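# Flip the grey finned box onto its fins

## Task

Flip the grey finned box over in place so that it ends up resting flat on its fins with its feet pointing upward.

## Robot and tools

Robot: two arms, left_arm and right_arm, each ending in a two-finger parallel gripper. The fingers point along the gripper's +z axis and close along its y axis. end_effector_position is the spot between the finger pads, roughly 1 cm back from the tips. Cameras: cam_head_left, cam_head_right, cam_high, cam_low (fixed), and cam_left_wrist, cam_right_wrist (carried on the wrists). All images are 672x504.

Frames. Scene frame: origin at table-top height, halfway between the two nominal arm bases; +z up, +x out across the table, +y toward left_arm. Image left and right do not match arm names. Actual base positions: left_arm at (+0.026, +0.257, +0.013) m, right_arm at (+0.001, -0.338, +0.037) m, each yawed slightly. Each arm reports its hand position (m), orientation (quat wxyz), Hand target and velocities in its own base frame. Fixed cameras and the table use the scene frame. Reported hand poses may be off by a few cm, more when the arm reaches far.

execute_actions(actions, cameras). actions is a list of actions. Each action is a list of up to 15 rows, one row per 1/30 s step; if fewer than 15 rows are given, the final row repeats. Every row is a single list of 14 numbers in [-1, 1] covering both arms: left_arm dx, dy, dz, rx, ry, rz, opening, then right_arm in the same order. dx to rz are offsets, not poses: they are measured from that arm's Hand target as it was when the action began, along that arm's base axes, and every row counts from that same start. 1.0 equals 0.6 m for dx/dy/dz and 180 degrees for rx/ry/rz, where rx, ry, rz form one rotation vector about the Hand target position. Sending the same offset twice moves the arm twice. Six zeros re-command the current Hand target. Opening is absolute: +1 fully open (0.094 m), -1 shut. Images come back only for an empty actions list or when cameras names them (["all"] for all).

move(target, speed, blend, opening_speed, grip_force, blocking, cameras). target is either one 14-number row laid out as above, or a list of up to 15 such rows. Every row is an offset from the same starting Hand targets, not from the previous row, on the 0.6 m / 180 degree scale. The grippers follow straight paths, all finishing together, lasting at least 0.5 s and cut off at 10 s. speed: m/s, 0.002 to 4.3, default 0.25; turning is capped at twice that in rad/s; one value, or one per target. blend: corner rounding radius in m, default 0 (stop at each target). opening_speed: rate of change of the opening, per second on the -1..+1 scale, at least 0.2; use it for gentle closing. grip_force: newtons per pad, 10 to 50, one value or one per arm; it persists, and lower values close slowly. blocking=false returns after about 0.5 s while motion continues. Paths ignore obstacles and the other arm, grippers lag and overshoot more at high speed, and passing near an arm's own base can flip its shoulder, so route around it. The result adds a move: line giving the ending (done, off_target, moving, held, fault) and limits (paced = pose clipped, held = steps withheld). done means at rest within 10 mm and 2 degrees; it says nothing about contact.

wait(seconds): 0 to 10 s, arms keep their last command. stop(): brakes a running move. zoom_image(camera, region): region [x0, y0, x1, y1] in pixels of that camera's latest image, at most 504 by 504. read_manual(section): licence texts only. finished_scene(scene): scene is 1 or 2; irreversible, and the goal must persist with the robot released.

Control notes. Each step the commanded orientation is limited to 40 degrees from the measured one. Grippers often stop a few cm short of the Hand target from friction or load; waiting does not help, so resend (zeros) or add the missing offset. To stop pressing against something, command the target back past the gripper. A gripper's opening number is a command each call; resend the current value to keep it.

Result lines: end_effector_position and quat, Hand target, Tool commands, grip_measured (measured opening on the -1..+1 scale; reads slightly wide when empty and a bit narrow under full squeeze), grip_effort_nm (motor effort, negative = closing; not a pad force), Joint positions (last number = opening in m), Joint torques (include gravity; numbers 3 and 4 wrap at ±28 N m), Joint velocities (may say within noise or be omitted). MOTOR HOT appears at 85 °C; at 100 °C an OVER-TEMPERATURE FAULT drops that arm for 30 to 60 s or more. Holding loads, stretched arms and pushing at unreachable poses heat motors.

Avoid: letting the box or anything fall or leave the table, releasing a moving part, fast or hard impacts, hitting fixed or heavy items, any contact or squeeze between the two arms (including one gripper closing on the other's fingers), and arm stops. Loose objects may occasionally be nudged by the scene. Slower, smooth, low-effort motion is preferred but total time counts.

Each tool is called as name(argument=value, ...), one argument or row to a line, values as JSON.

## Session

execute_actions(
  actions=[],
)

Scene clock: 0.00 s.
left_arm: end_effector_position=(+0.6527, -0.4944, +0.2907) grip_measured=+1.000 grip_effort_nm=n/a end_effector_quat_wxyz=(+0.305, +0.732, +0.607, -0.050) | right_arm: end_effector_position=(+0.3471, -0.2391, +0.2552) grip_measured=+1.000 grip_effort_nm=n/a end_effector_quat_wxyz=(+0.253, +0.692, +0.642, -0.215)
Joint positions: left_arm=[-0.593 2.294 2.624 -1.321 0.258 1.085 0.094] | right_arm=[-0.362 1.247 1.116 -1.135 0.614 1.186 0.094]
Joint velocities: within noise
Joint torques (N m): no reading
Heat: left arm: hottest elbow 35 °C; right arm: hottest elbow 32 °C.
Hand target: left_arm +0.6557, -0.4964, +0.2943; +0.312, +0.731, +0.605, -0.048 | right_arm +0.3536, -0.2416, +0.2670; +0.264, +0.693, +0.637, -0.209
Tool commands: left_gripper/opening=+1.0 right_gripper/opening=+1.0

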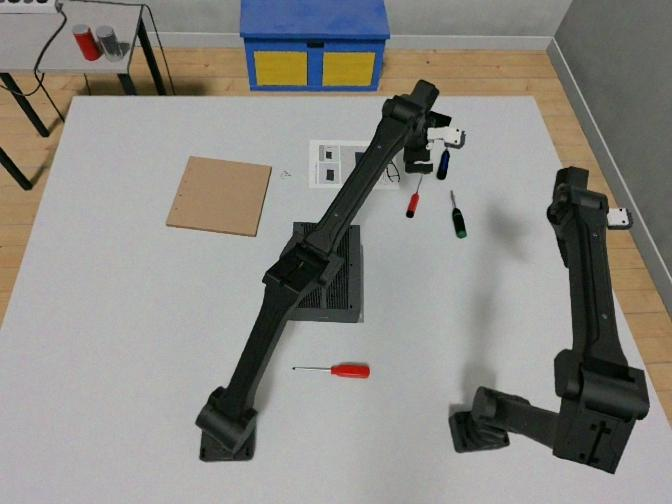

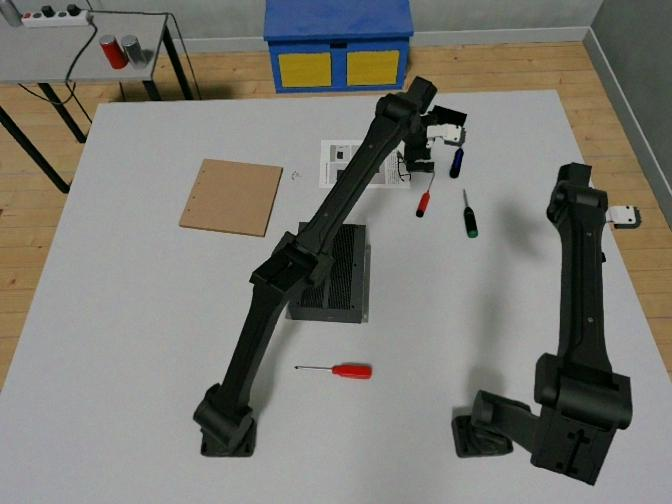

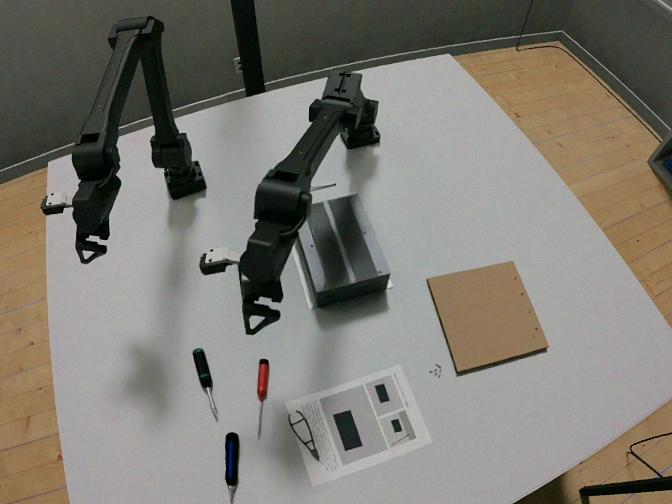

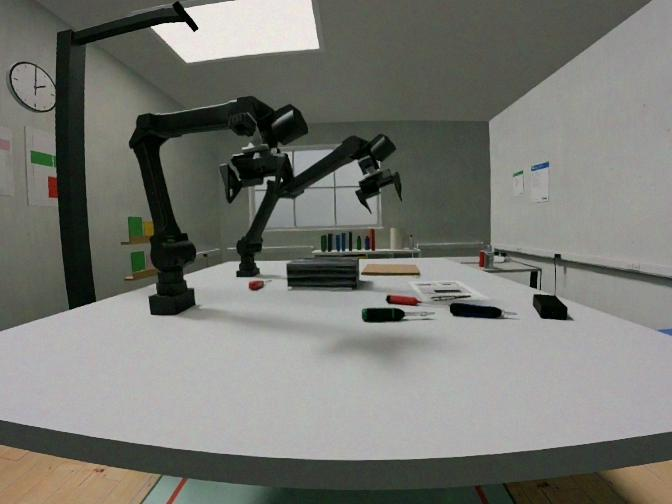

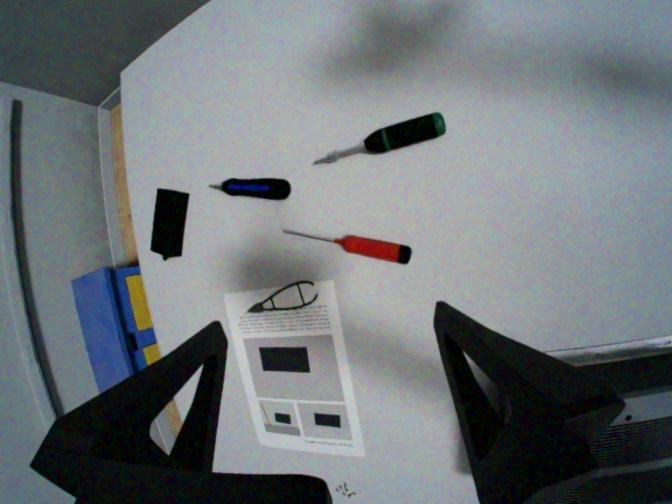

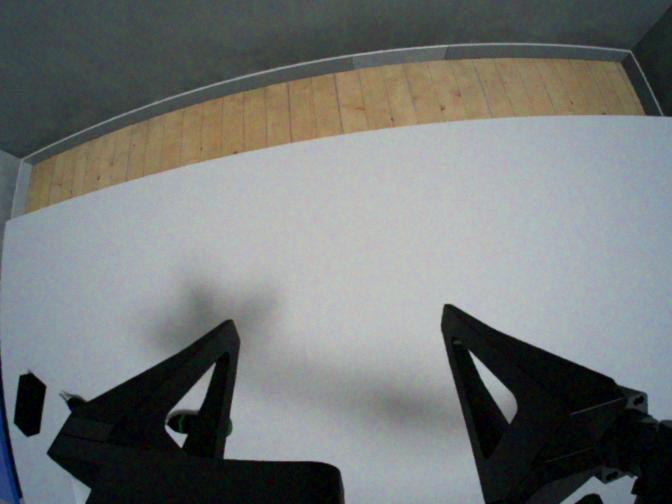

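move(
  target=[
    [-0.093,0.194,0.176,-0.109,0.067,-0.011,-1, 0.03,0.08,0.1,0,0,0.25,-1],
    [-0.26,0.744,0.143,-0.218,0.133,-0.022,-1, 0.045,0.155,0.14,-0.029,0.021,0.515,-1],
  ],
  blend=[0.05,0],
  speed=0.2,
  cameras=["all"],
)

Scene clock: 42.60 s.
left_arm: end_effector_position=(+0.5040, -0.0503, +0.3751) grip_measured=-0.988 grip_effort_nm=-0.60 end_effector_quat_wxyz=(+0.447, +0.540, +0.622, -0.347) | right_arm: end_effector_position=(+0.3748, -0.1391, +0.3281) grip_measured=-0.986 grip_effort_nm=-0.76 end_effector_quat_wxyz=(+0.328, +0.001, +0.944, +0.011)
Joint positions: left_arm=[0.228 1.623 1.638 -1.671 1.203 1.716 0.001] | right_arm=[-0.489 1.017 1.115 -1.067 -0.314 -0.389 0.001]
Joint torques (N m): left_arm=[-0.62 -14.04 8.51 0.13 0.82 -0.09] | right_arm=[-2.78 -3.84 12.53 1.24 -0.41 -0.11]
Heat: left arm: hottest elbow 42 °C; right arm: hottest elbow 41 °C.
Hand target: left_arm +0.4996, -0.0501, +0.3801; +0.406, +0.579, +0.579, -0.405 | right_arm +0.3806, -0.1485, +0.3511; +0.343, +0.000, +0.939, +0.001
Off the commanded pose: left_arm 0.007 m, 10 deg | right_arm 0.025 m, 2 deg.
joint sent to its limit (left arm) — joint 4 (wrist pitch), lower limit. The joint targets are off in orientation, not in position.
move: off_target (left_arm, right_arm)

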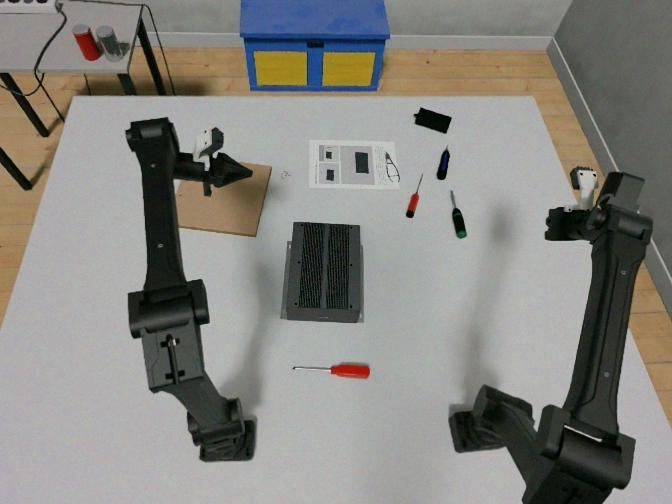

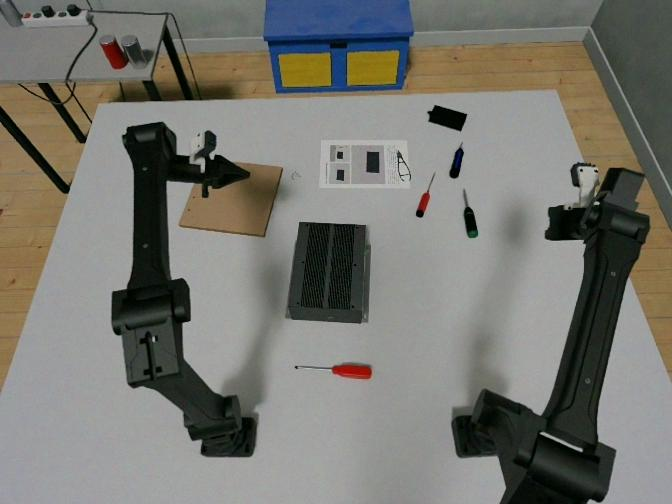

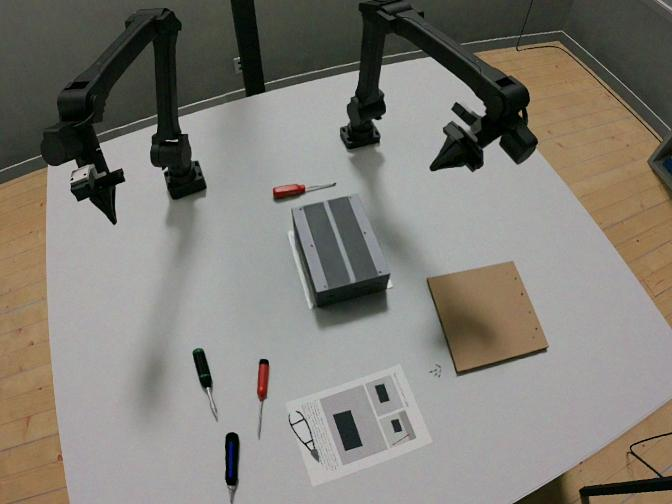

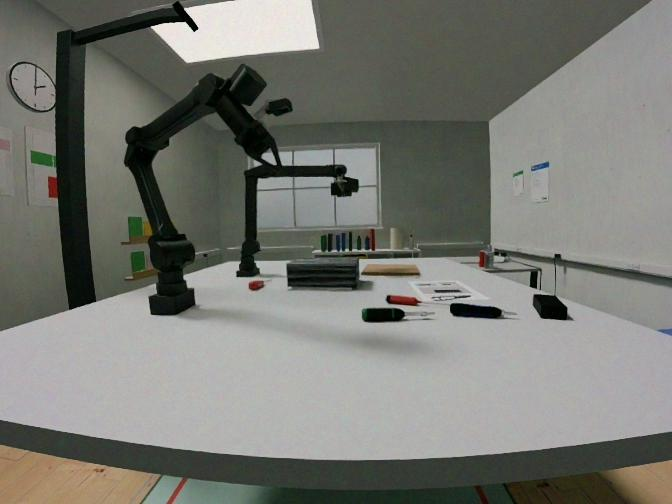

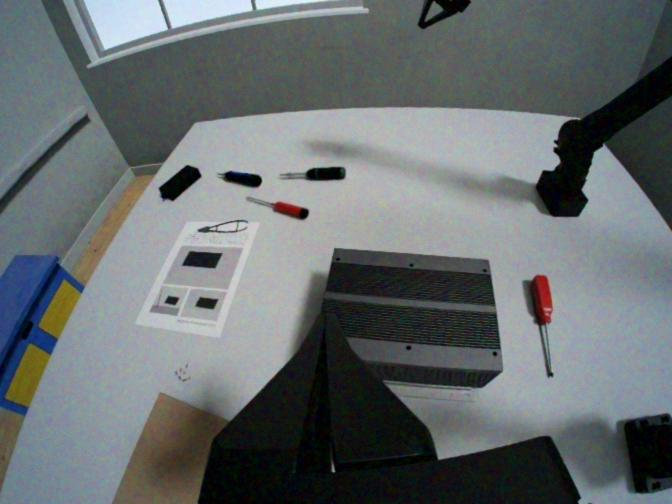

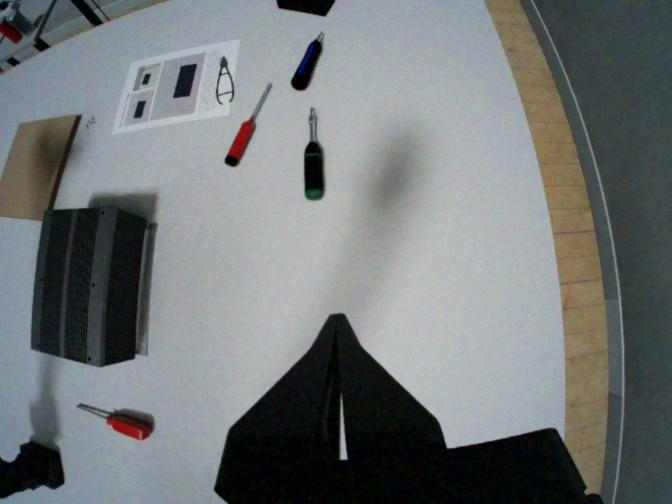

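zoom_image(
  camera="cam_left_wrist",
  region=[300, 230, 520, 410],
)

zoom_image(
  camera="cam_head_left",
  region=[270, 200, 390, 340],
)

zoom_image(
  camera="cam_head_right",
  region=[270, 200, 390, 340],
)

zoom_image(
  camera="cam_high",
  region=[260, 170, 420, 330],
)

Scaled by 2.291 from the camera's 672x504 image, which has a finer 960x720 frame.

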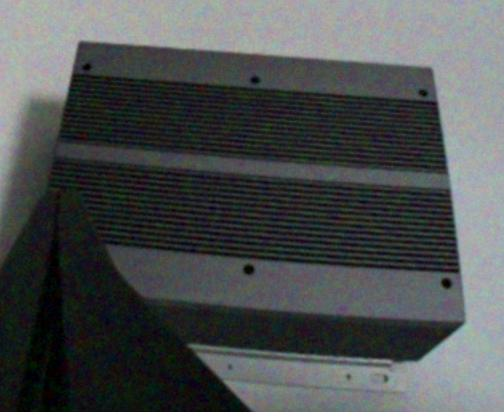

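Scaled by 3.600.

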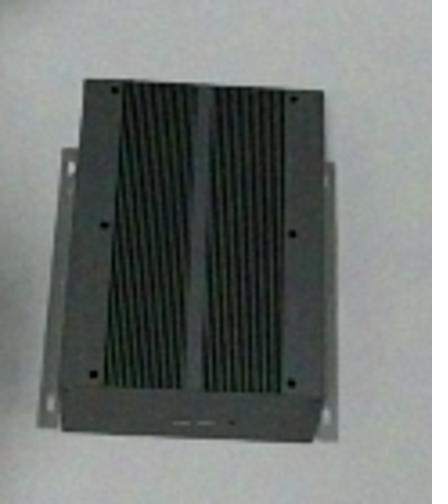

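Scaled by 3.600.

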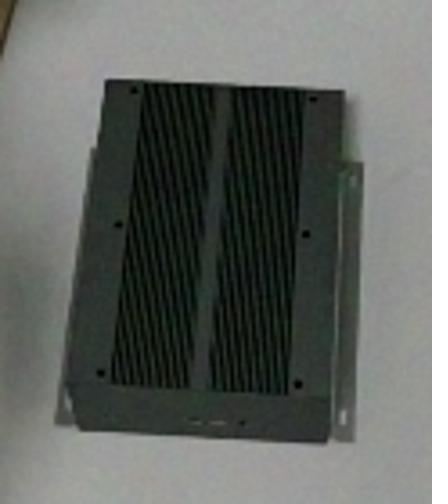

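Scaled by 3.150.

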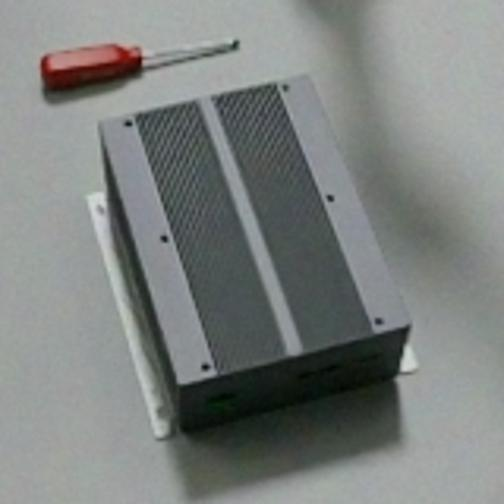

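move(
  target=[-0.2427,0.05,-0.4,0,0,-0.0128,-1, -0.035,0.4475,-0.3185,0.1222,-0.1364,0.4535,-1],
  speed=0.2,
  cameras=["cam_head_left","cam_left_wrist","cam_right_wrist"],
)

Scene clock: 109.20 s.
left_arm: end_effector_position=(+0.3545, -0.0244, +0.1401) grip_measured=-0.988 grip_effort_nm=-0.60 end_effector_quat_wxyz=(+0.372, +0.555, +0.645, -0.370) | right_arm: end_effector_position=(+0.3476, +0.1170, +0.1510) grip_measured=-0.986 grip_effort_nm=-0.76 end_effector_quat_wxyz=(+0.423, -0.535, +0.619, +0.389)
Joint positions: left_arm=[0.366 1.584 0.952 -1.453 1.029 2.082 0.001] | right_arm=[-0.137 1.421 0.771 -0.981 -1.224 -1.604 0.001]
Joint torques (N m): left_arm=[-0.03 -10.17 6.23 0.08 0.49 -0.07] | right_arm=[0.09 -7.06 9.02 0.1 -0.89 -0.17]
Heat: left arm: hottest elbow 43 °C; right arm: hottest elbow 46 °C.
Hand target: left_arm +0.3541, -0.0200, +0.1401; +0.398, +0.590, +0.568, -0.413 | right_arm +0.3595, +0.1201, +0.1600; +0.429, -0.546, +0.609, +0.385
Off the commanded pose: left_arm 0.004 m, 11 deg | right_arm 0.015 m, 2 deg.
joint sent to its limit (left arm) — joint 6 (wrist roll), upper limit. The joint targets are off in orientation, not in position.
move: off_target (left_arm, right_arm)
Images, in order (width x height): cam_head_left 672x504, cam_left_wrist 672x504, cam_right_wrist 672x504.

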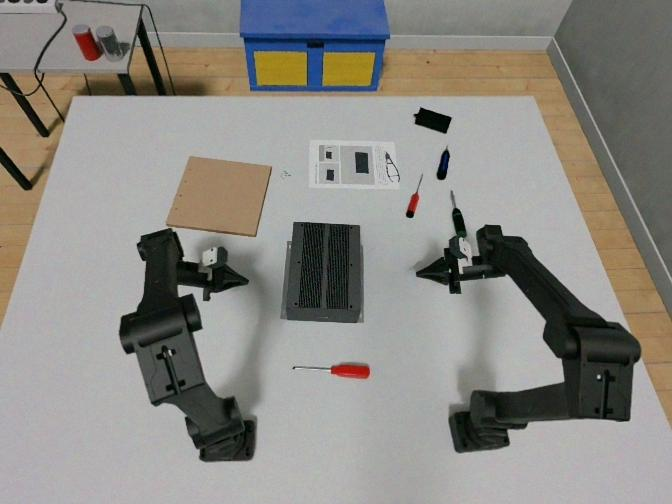

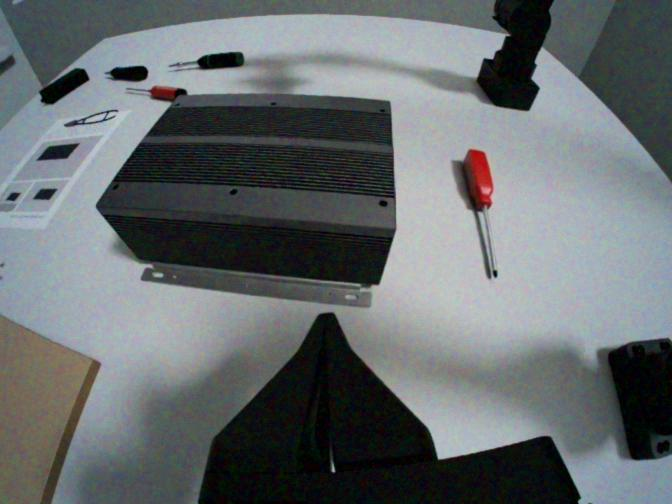

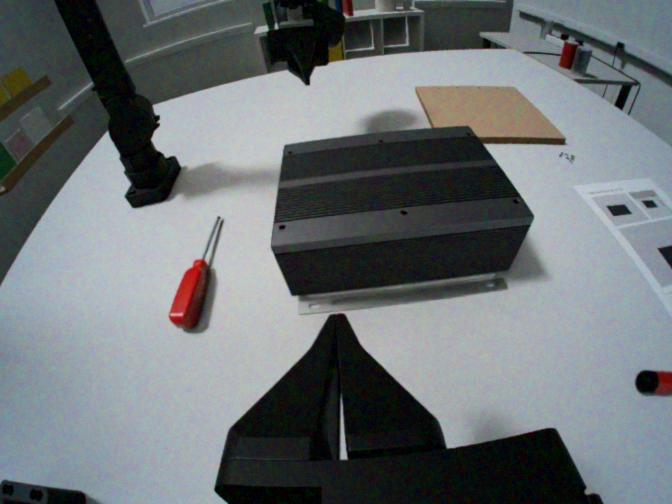

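move(
  target=[-0.0102,-0.1,-0.155,0,0,0,-1, -0.0108,0.1465,-0.2283,0,0,0.0078,-1],
  speed=0.12,
  cameras=["cam_low","cam_left_wrist","cam_right_wrist"],
)

Scene clock: 172.73 s.
left_arm: end_effector_position=(+0.3496, -0.0770, +0.0541) grip_measured=-0.988 grip_effort_nm=-0.60 end_effector_quat_wxyz=(+0.395, +0.579, +0.597, -0.390) | right_arm: end_effector_position=(+0.3556, +0.2029, +0.0263) grip_measured=-0.986 grip_effort_nm=-0.76 end_effector_quat_wxyz=(+0.428, -0.552, +0.603, +0.387)
Joint positions: left_arm=[0.239 1.756 0.837 -1.128 1.124 2.082 0.001] | right_arm=[0.117 1.718 0.58 0.102 -1.171 -1.006 0.001]
Joint torques (N m): left_arm=[-1.49 -8.47 4.67 0.17 0.75 -0.07] | right_arm=[0.79 -8.47 3.62 1.84 -0.49 0.07]
Heat: left arm: hottest elbow 39 °C; right arm: hottest elbow 43 °C.
Hand target: left_arm +0.3479, -0.0800, +0.0470; +0.398, +0.591, +0.568, -0.413 | right_arm +0.3531, +0.2079, +0.0230; +0.424, -0.553, +0.602, +0.390
Off the commanded pose: left_arm 0.008 m, 5 deg | right_arm 0.007 m, 1 deg.
joint sent to its limit (left arm) — joint 6 (wrist roll), upper limit. The joint targets are off in orientation, not in position.
move: off_target (left_arm)
Images, in order (width x height): cam_low 672x504, cam_left_wrist 672x504, cam_right_wrist 672x504.

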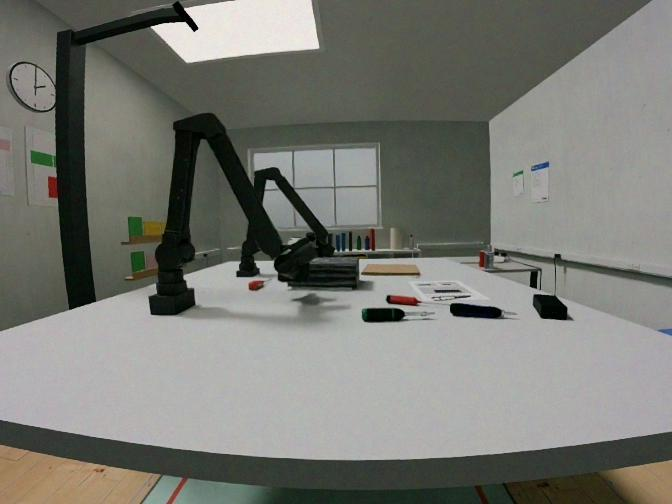

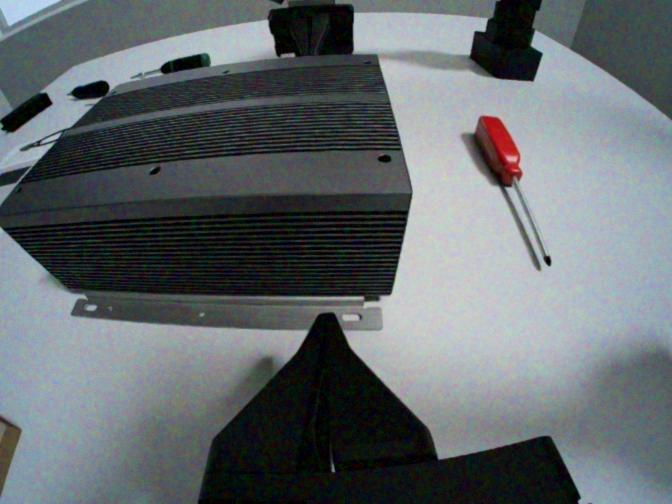

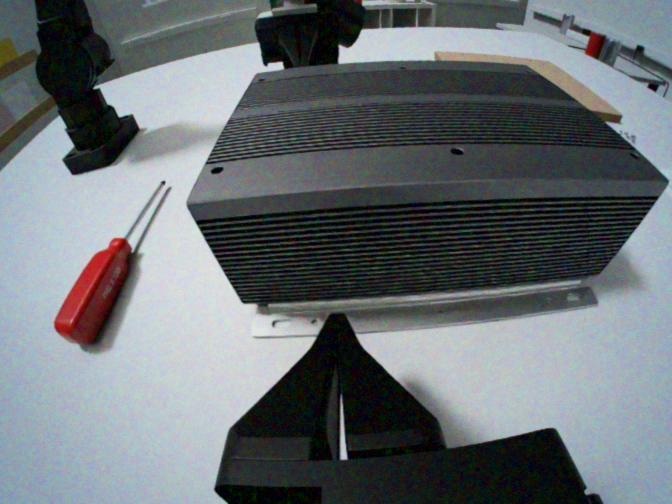

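move(
  target=[0.0152,-0.0533,-0.0183,0,0,0,-1, -0.0177,0.0502,-0.0167,0,0,0,-1],
  speed=0.06,
  cameras=["cam_left_wrist","cam_right_wrist"],
)

Scene clock: 231.03 s.
left_arm: end_effector_position=(+0.3494, -0.1103, +0.0402) grip_measured=-0.988 grip_effort_nm=-0.60 end_effector_quat_wxyz=(+0.399, +0.591, +0.568, -0.412) | right_arm: end_effector_position=(+0.3457, +0.2333, +0.0163) grip_measured=-0.986 grip_effort_nm=-0.76 end_effector_quat_wxyz=(+0.428, -0.552, +0.603, +0.387)
Joint positions: left_arm=[0.15 1.812 0.837 -1.063 1.177 2.076 0.001] | right_arm=[0.211 1.757 0.537 0.349 -1.117 -0.824 0.001]
Joint torques (N m): left_arm=[-1.49 -8.82 6.12 0.21 0.76 -0.33] | right_arm=[0.56 -8.94 3.21 2.19 -0.4 -0.01]
Heat: left arm: hottest elbow 38 °C; right arm: hottest elbow 38 °C.
Hand target: left_arm +0.3570, -0.1120, +0.0361; +0.398, +0.591, +0.568, -0.413 | right_arm +0.3425, +0.2380, +0.0130; +0.424, -0.553, +0.602, +0.390
Off the commanded pose: left_arm 0.009 m, 0 deg | right_arm 0.007 m, 1 deg.
move: done
Images, in order (width x height): cam_left_wrist 672x504, cam_right_wrist 672x504.

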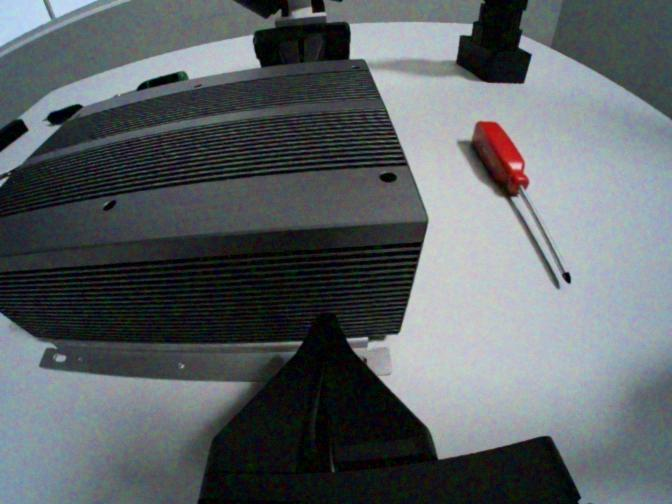

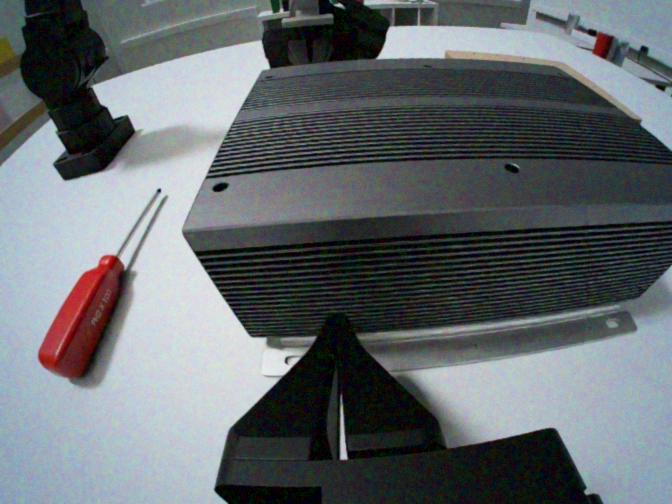

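move(
  target=[0.016,-0.0133,0,0,0,0,-1, 0,0.0133,0,0,0,0,-1],
  speed=0.05,
)

Scene clock: 252.40 s.
left_arm: end_effector_position=(+0.3579, -0.1175, +0.0401) grip_measured=-0.988 grip_effort_nm=-0.60 end_effector_quat_wxyz=(+0.399, +0.590, +0.568, -0.412) | right_arm: end_effector_position=(+0.3459, +0.2413, +0.0162) grip_measured=-0.986 grip_effort_nm=-0.76 end_effector_quat_wxyz=(+0.427, -0.552, +0.603, +0.387)
Joint positions: left_arm=[0.127 1.815 0.849 -1.02 1.187 2.018 0.001] | right_arm=[0.233 1.763 0.537 0.39 -1.101 -0.785 0.001]
Joint torques (N m): left_arm=[-1.61 -8.94 6.46 0.25 0.78 -0.33] | right_arm=[0.44 -8.23 3.17 2.13 -0.38 0.07]
Heat: left arm: hottest elbow 38 °C; right arm: hottest elbow 36 °C.
Hand target: left_arm +0.3666, -0.1200, +0.0361; +0.398, +0.590, +0.568, -0.413 | right_arm +0.3424, +0.2460, +0.0129; +0.424, -0.553, +0.602, +0.390
Off the commanded pose: left_arm 0.010 m, 0 deg | right_arm 0.007 m, 1 deg.
move: done

move(
  target=[-0.0367,-0.0923,0,0,0,-0.0478,-1, -0.068,0.0832,0,0,0,0.0478,-1],
  speed=0.05,
  cameras=["cam_left_wrist","cam_right_wrist"],
)

Scene clock: 262.47 s.
left_arm: end_effector_position=(+0.3565, -0.1232, +0.0390) grip_measured=-0.988 grip_effort_nm=-0.60 end_effector_quat_wxyz=(+0.388, +0.601, +0.564, -0.413) | right_arm: end_effector_position=(+0.3351, +0.2482, +0.0140) grip_measured=-0.986 grip_effort_nm=-0.76 end_effector_quat_wxyz=(-0.419, +0.558, -0.601, -0.390)
Joint positions: left_arm=[0.107 1.815 0.856 -1.028 1.168 2.019 0.001] | right_arm=[0.259 1.758 0.523 0.39 -1.092 -0.784 0.001]
Joint torques (N m): left_arm=[-11.81 -9.29 5.42 -0.27 1.37 -0.09] | right_arm=[9.88 -9.58 3.49 1.44 -1.25 -0.15]
Heat: left arm: hottest elbow 38 °C; right arm: hottest elbow 36 °C.
Hand target: left_arm +0.3446, -0.1754, +0.0361; +0.366, +0.631, +0.522, -0.442 | right_arm +0.3016, +0.2960, +0.0129; -0.393, +0.597, -0.559, -0.421
Off the commanded pose: left_arm 0.054 m, 7 deg | right_arm 0.058 m, 8 deg.
move: off_target (left_arm, right_arm)
Images, in order (width x height): cam_left_wrist 672x504, cam_right_wrist 672x504.

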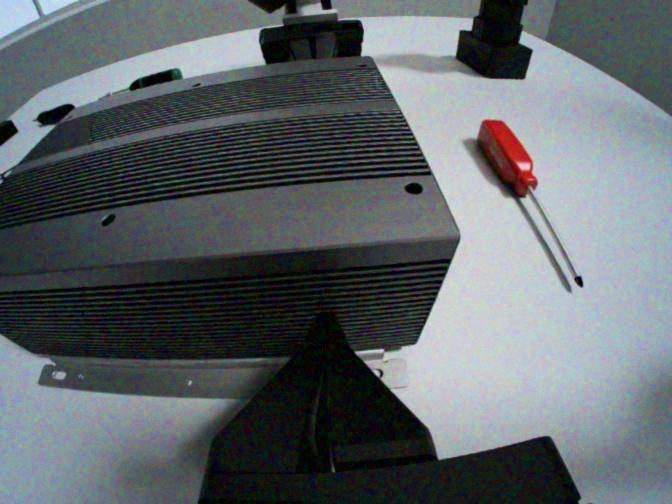

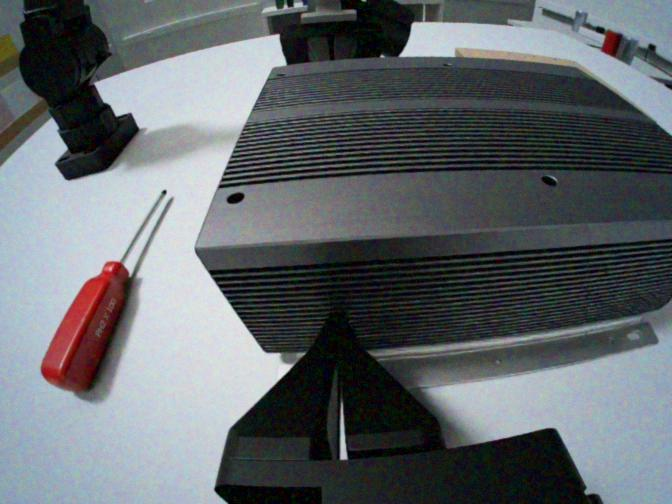

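move(
  target=[
    [0.0367,0.0873,0,0,0,0.0478,-1, 0.068,-0.0832,0,0,0,-0.0478,-1],
    [0.0367,0.0873,0,0,0,0.0478,-1, 0.088,-0.0832,0,0,0,-0.0478,-1],
    [0,0,0,0,0,0,-1, 0.018,0.003,0,0,0,0,-1],
  ],
  speed=0.05,
  cameras=["cam_left_wrist","cam_right_wrist"],
)

Scene clock: 278.43 s.
left_arm: end_effector_position=(+0.3619, -0.1235, +0.0393) grip_measured=-0.988 grip_effort_nm=-0.60 end_effector_quat_wxyz=(+0.391, +0.607, +0.560, -0.406) | right_arm: end_effector_position=(+0.3394, +0.2478, +0.0100) grip_measured=-0.986 grip_effort_nm=-0.76 end_effector_quat_wxyz=(-0.415, +0.556, -0.604, -0.392)
Joint positions: left_arm=[0.104 1.816 0.866 -1.016 1.165 2.016 0.001] | right_arm=[0.255 1.775 0.539 0.375 -1.094 -0.788 0.001]
Joint torques (N m): left_arm=[-11.63 -9.52 4.78 -0.68 1.43 -0.1] | right_arm=[9.76 -9.7 4.62 1.2 -1.27 -0.22]
Heat: left arm: hottest elbow 38 °C; right arm: hottest elbow 36 °C.
Hand target: left_arm +0.3446, -0.1753, +0.0361; +0.366, +0.631, +0.522, -0.442 | right_arm +0.3124, +0.2978, +0.0129; -0.393, +0.597, -0.559, -0.421
Off the commanded pose: left_arm 0.055 m, 7 deg | right_arm 0.057 m, 8 deg.
move: off_target (left_arm, right_arm)
Images, in order (width x height): cam_left_wrist 672x504, cam_right_wrist 672x504.

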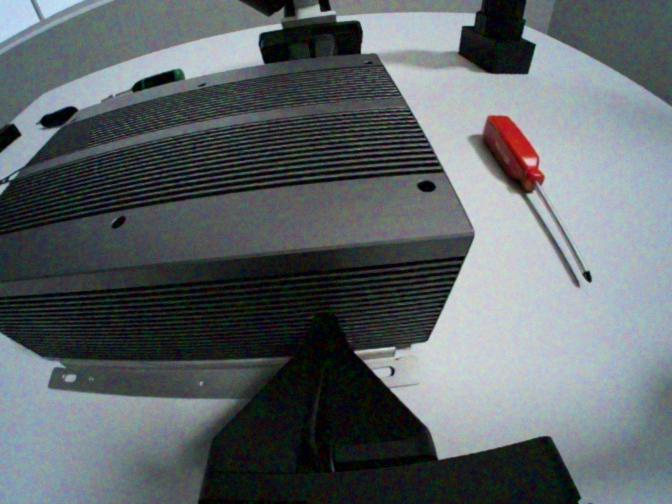

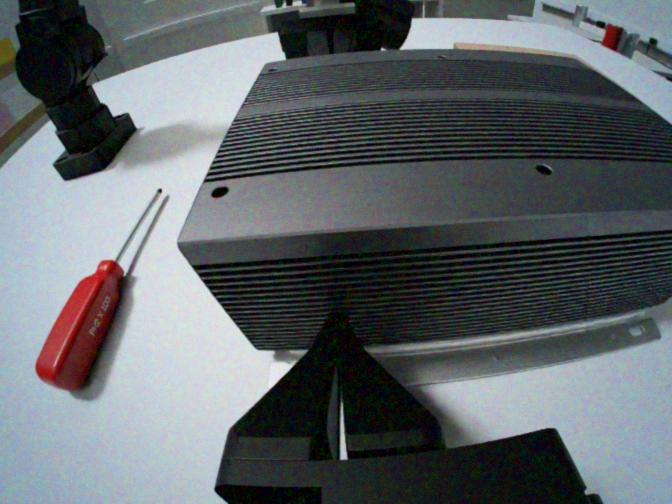

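move(
  target=[0.0267,-0.0218,0.105,0,0,-0.008,-1, 0.0223,0.016,0.105,0,0,0.008,-1],
  speed=0.05,
  cameras=["cam_low","cam_left_wrist","cam_right_wrist"],
)

zoom_image(
  camera="cam_low",
  region=[240, 210, 380, 315],
)

Scene clock: 304.73 s.
left_arm: end_effector_position=(+0.3672, -0.1273, +0.0563) grip_measured=-0.988 grip_effort_nm=-0.60 end_effector_quat_wxyz=(+0.356, +0.623, +0.561, -0.414) | right_arm: end_effector_position=(+0.3083, +0.2519, +0.0277) grip_measured=-0.986 grip_effort_nm=-0.76 end_effector_quat_wxyz=(+0.344, -0.547, +0.636, +0.422)
Joint positions: left_arm=[0.08 1.796 0.931 -1.144 1.109 2.03 0.001] | right_arm=[0.291 1.642 0.539 0.062 -1.08 -0.807 0.001]
Joint torques (N m): left_arm=[-12.22 -15.79 6.97 -2.45 3.82 -0.35] | right_arm=[7.71 -12.63 10.32 2.67 -2.52 -0.21]
Heat: left arm: hottest elbow 37 °C; right arm: hottest elbow 37 °C.
Hand target: left_arm +0.3607, -0.1884, +0.0991; +0.360, +0.638, +0.514, -0.447 | right_arm +0.3258, +0.3074, +0.0759; +0.388, -0.604, +0.551, +0.426
Off the commanded pose: left_arm 0.075 m, 7 deg | right_arm 0.076 m, 13 deg.
move: off_target (left_arm, right_arm)
Images, in order (width x height): cam_low 672x504, cam_left_wrist 672x504, cam_right_wrist 672x504.

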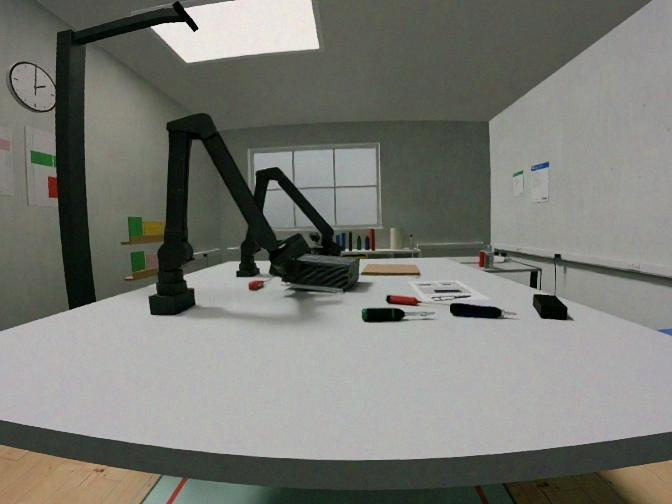

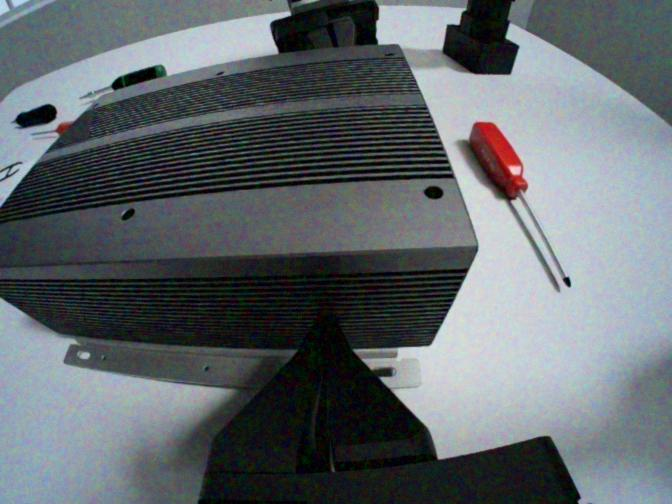

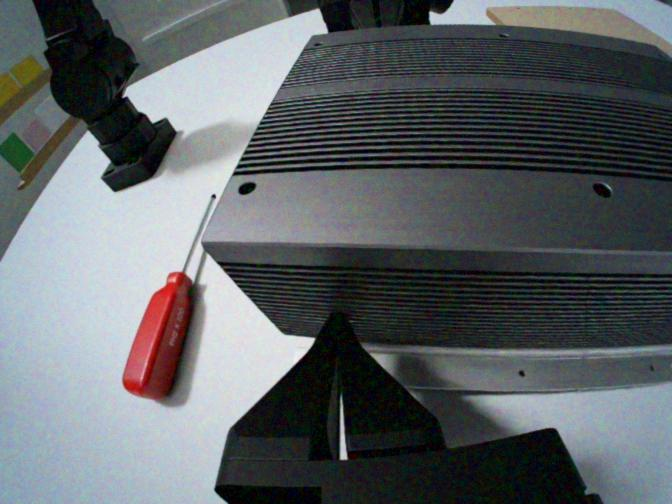

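Scaled by 3.600.

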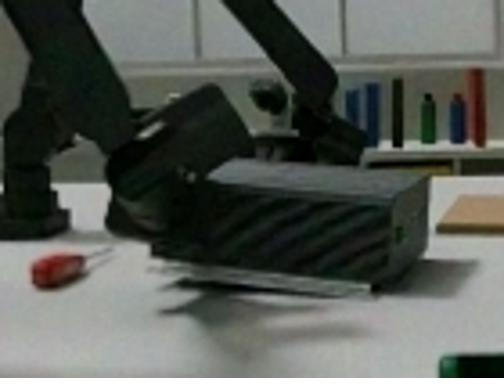

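zoom_image(
  camera="cam_right_wrist",
  region=[200, 160, 480, 400],
)

zoom_image(
  camera="cam_left_wrist",
  region=[200, 160, 480, 400],
)

Scaled by 1.800 from the camera's 672x504 image, which has a finer 960x720 frame.

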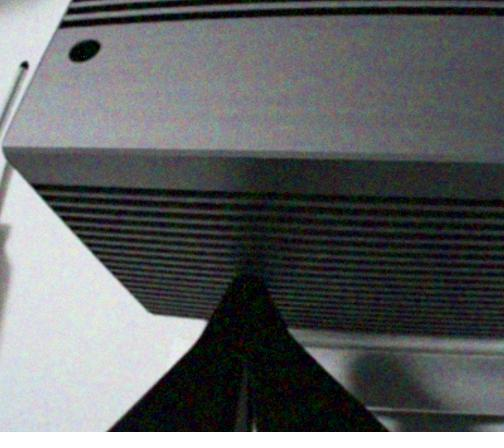

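Scaled by 1.800 from the camera's 672x504 image, which has a finer 960x720 frame.

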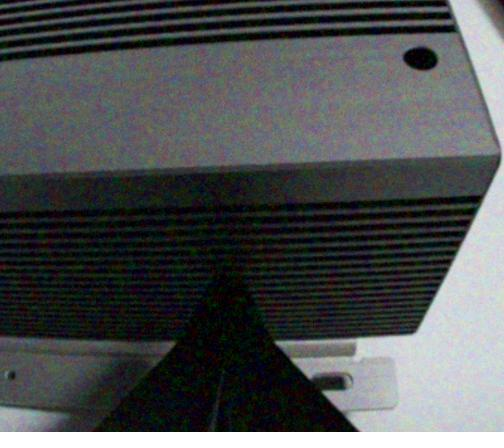

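execute_actions(
  actions=[],
  cameras=["cam_head_left","cam_head_right","cam_high"],
)

zoom_image(
  camera="cam_head_left",
  region=[260, 190, 400, 340],
)

zoom_image(
  camera="cam_high",
  region=[240, 150, 440, 330],
)

Scene clock: 375.97 s.
left_arm: end_effector_position=(+0.3672, -0.1273, +0.0563) grip_measured=-0.988 grip_effort_nm=-0.60 end_effector_quat_wxyz=(+0.356, +0.623, +0.561, -0.414) | right_arm: end_effector_position=(+0.3083, +0.2519, +0.0277) grip_measured=-0.986 grip_effort_nm=-0.76 end_effector_quat_wxyz=(+0.344, -0.547, +0.636, +0.422)
Joint positions: left_arm=[0.08 1.796 0.931 -1.144 1.109 2.03 0.001] | right_arm=[0.291 1.642 0.539 0.062 -1.08 -0.807 0.001]
Joint velocities: within noise
Joint torques (N m): left_arm=[-12.28 -15.74 6.98 -2.51 3.82 -0.36] | right_arm=[7.59 -12.92 10.5 2.76 -2.52 -0.17]
Heat: left arm: hottest wrist yaw 69 °C; right arm: hottest elbow 47 °C.
Hand target: left_arm +0.3607, -0.1884, +0.0991; +0.360, +0.638, +0.514, -0.447 | right_arm +0.3258, +0.3074, +0.0759; +0.388, -0.604, +0.551, +0.426
Tool commands: left_gripper/opening=-1.0 right_gripper/opening=-1.0
Off the commanded pose: left_arm 0.075 m, 7 deg | right_arm 0.076 m, 13 deg.
Images, in order (width x height): cam_head_left 672x504, cam_head_right 672x504, cam_high 672x504.

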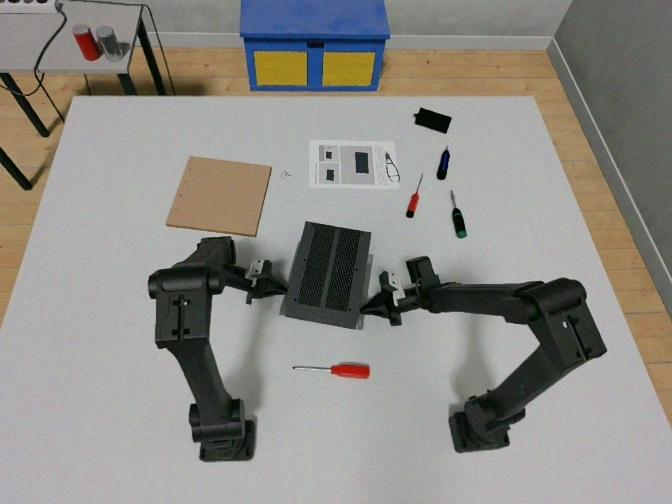

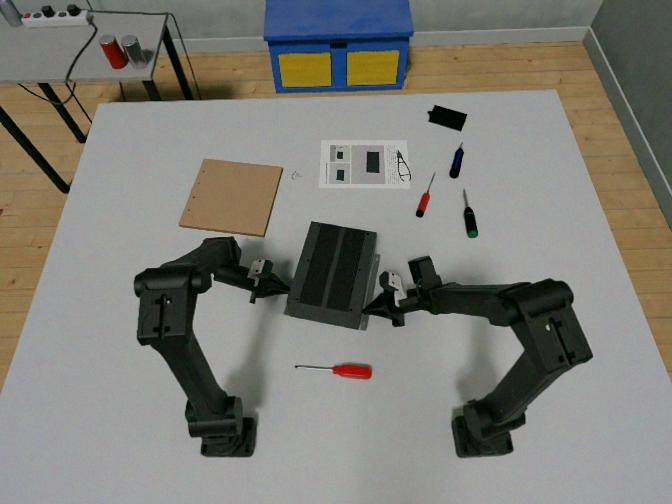

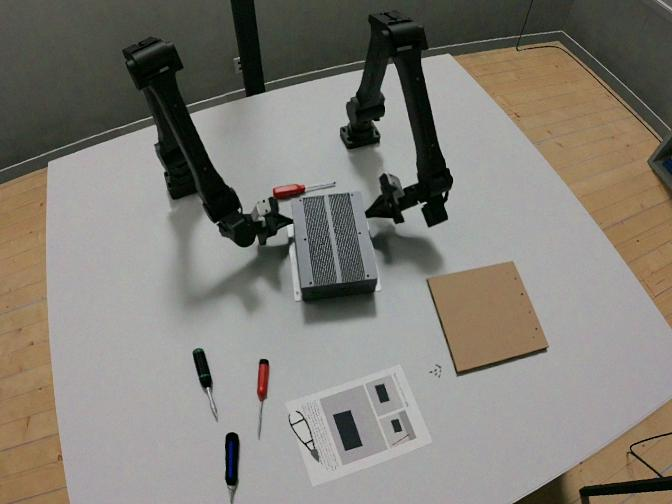

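Scaled by 3.360.

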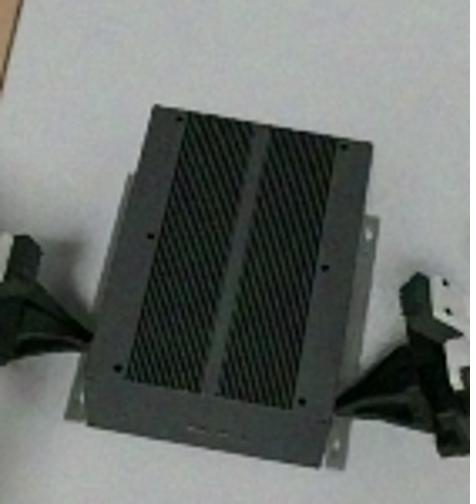

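Scaled by 2.520.

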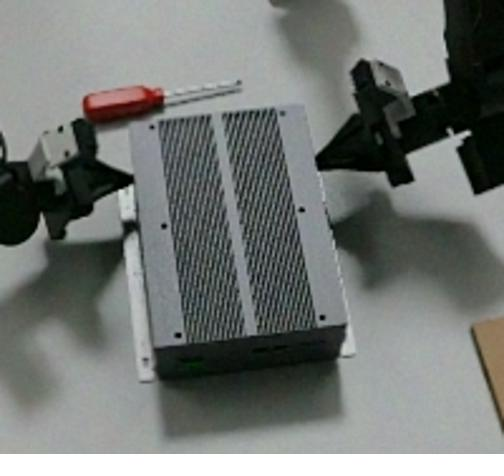

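move(
  target=[
    [-0.0267,0.0218,-0.11,0,0,0.008,-1, -0.0223,-0.016,-0.11,0,0,-0.008,-1],
    [0.0103,0.139,-0.0985,0,0,0.0558,-1, 0.0277,-0.129,-0.0965,0,0,-0.0558,-1],
  ],
  speed=0.05,
  cameras=["cam_head_left","cam_high","cam_left_wrist","cam_right_wrist"],
)

zoom_image(
  camera="cam_head_left",
  region=[260, 190, 400, 340],
)

Scene clock: 389.60 s.
left_arm: end_effector_position=(+0.3677, -0.1074, +0.0456) grip_measured=-0.988 grip_effort_nm=-0.60 end_effector_quat_wxyz=(+0.400, +0.596, +0.565, -0.407) | right_arm: end_effector_position=(+0.3292, +0.2319, +0.0096) grip_measured=-0.986 grip_effort_nm=-0.76 end_effector_quat_wxyz=(+0.411, -0.550, +0.608, +0.398)
Joint positions: left_arm=[0.149 1.827 0.892 -1.095 1.172 2.08 0.001] | right_arm=[0.214 1.755 0.514 0.313 -1.125 -0.842 0.001]
Joint torques (N m): left_arm=[-0.21 -9.52 5.04 -0.62 0.72 -0.07] | right_arm=[-1.55 -10.7 4.77 1.2 -0.69 -0.11]
Heat: left arm: hottest wrist yaw 69 °C; right arm: hottest elbow 47 °C.
Hand target: left_arm +0.3668, -0.1050, +0.0400; +0.398, +0.590, +0.568, -0.413 | right_arm +0.3424, +0.2299, +0.0180; +0.424, -0.553, +0.602, +0.390
Off the commanded pose: left_arm 0.006 m, 1 deg | right_arm 0.016 m, 2 deg.
joint sent to its limit (left arm) — joint 6 (wrist roll), upper limit. The joint targets still meet the commanded pose.
move: off_target (right_arm)
Images, in order (width x height): cam_head_left 672x504, cam_high 672x504, cam_left_wrist 672x504, cam_right_wrist 672x504.

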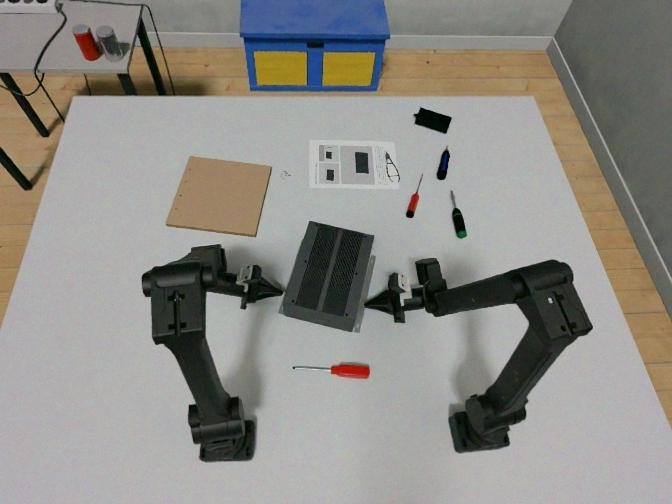

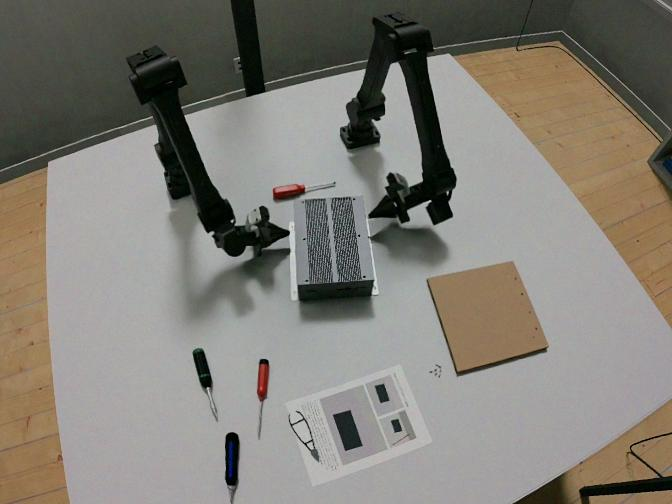

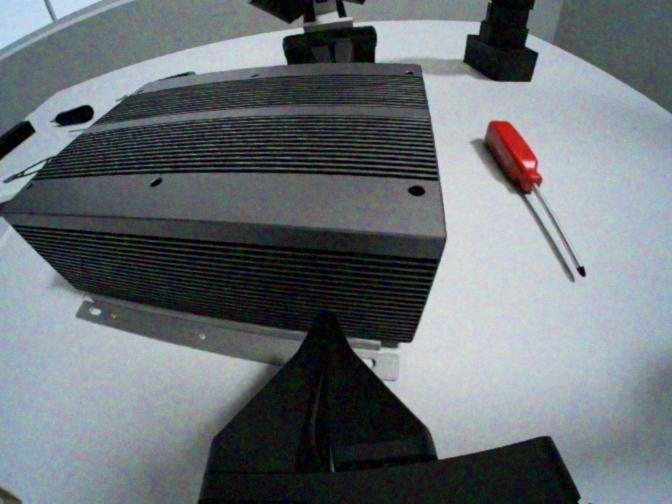

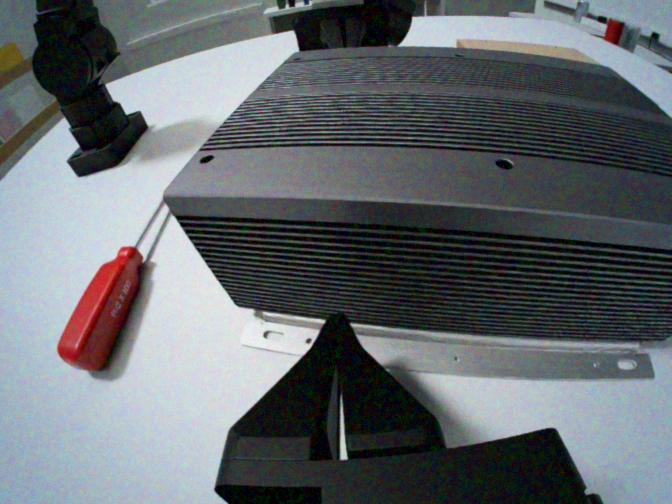

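Scaled by 3.360.

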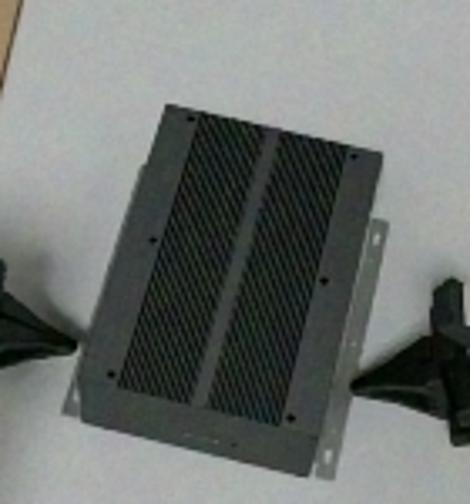

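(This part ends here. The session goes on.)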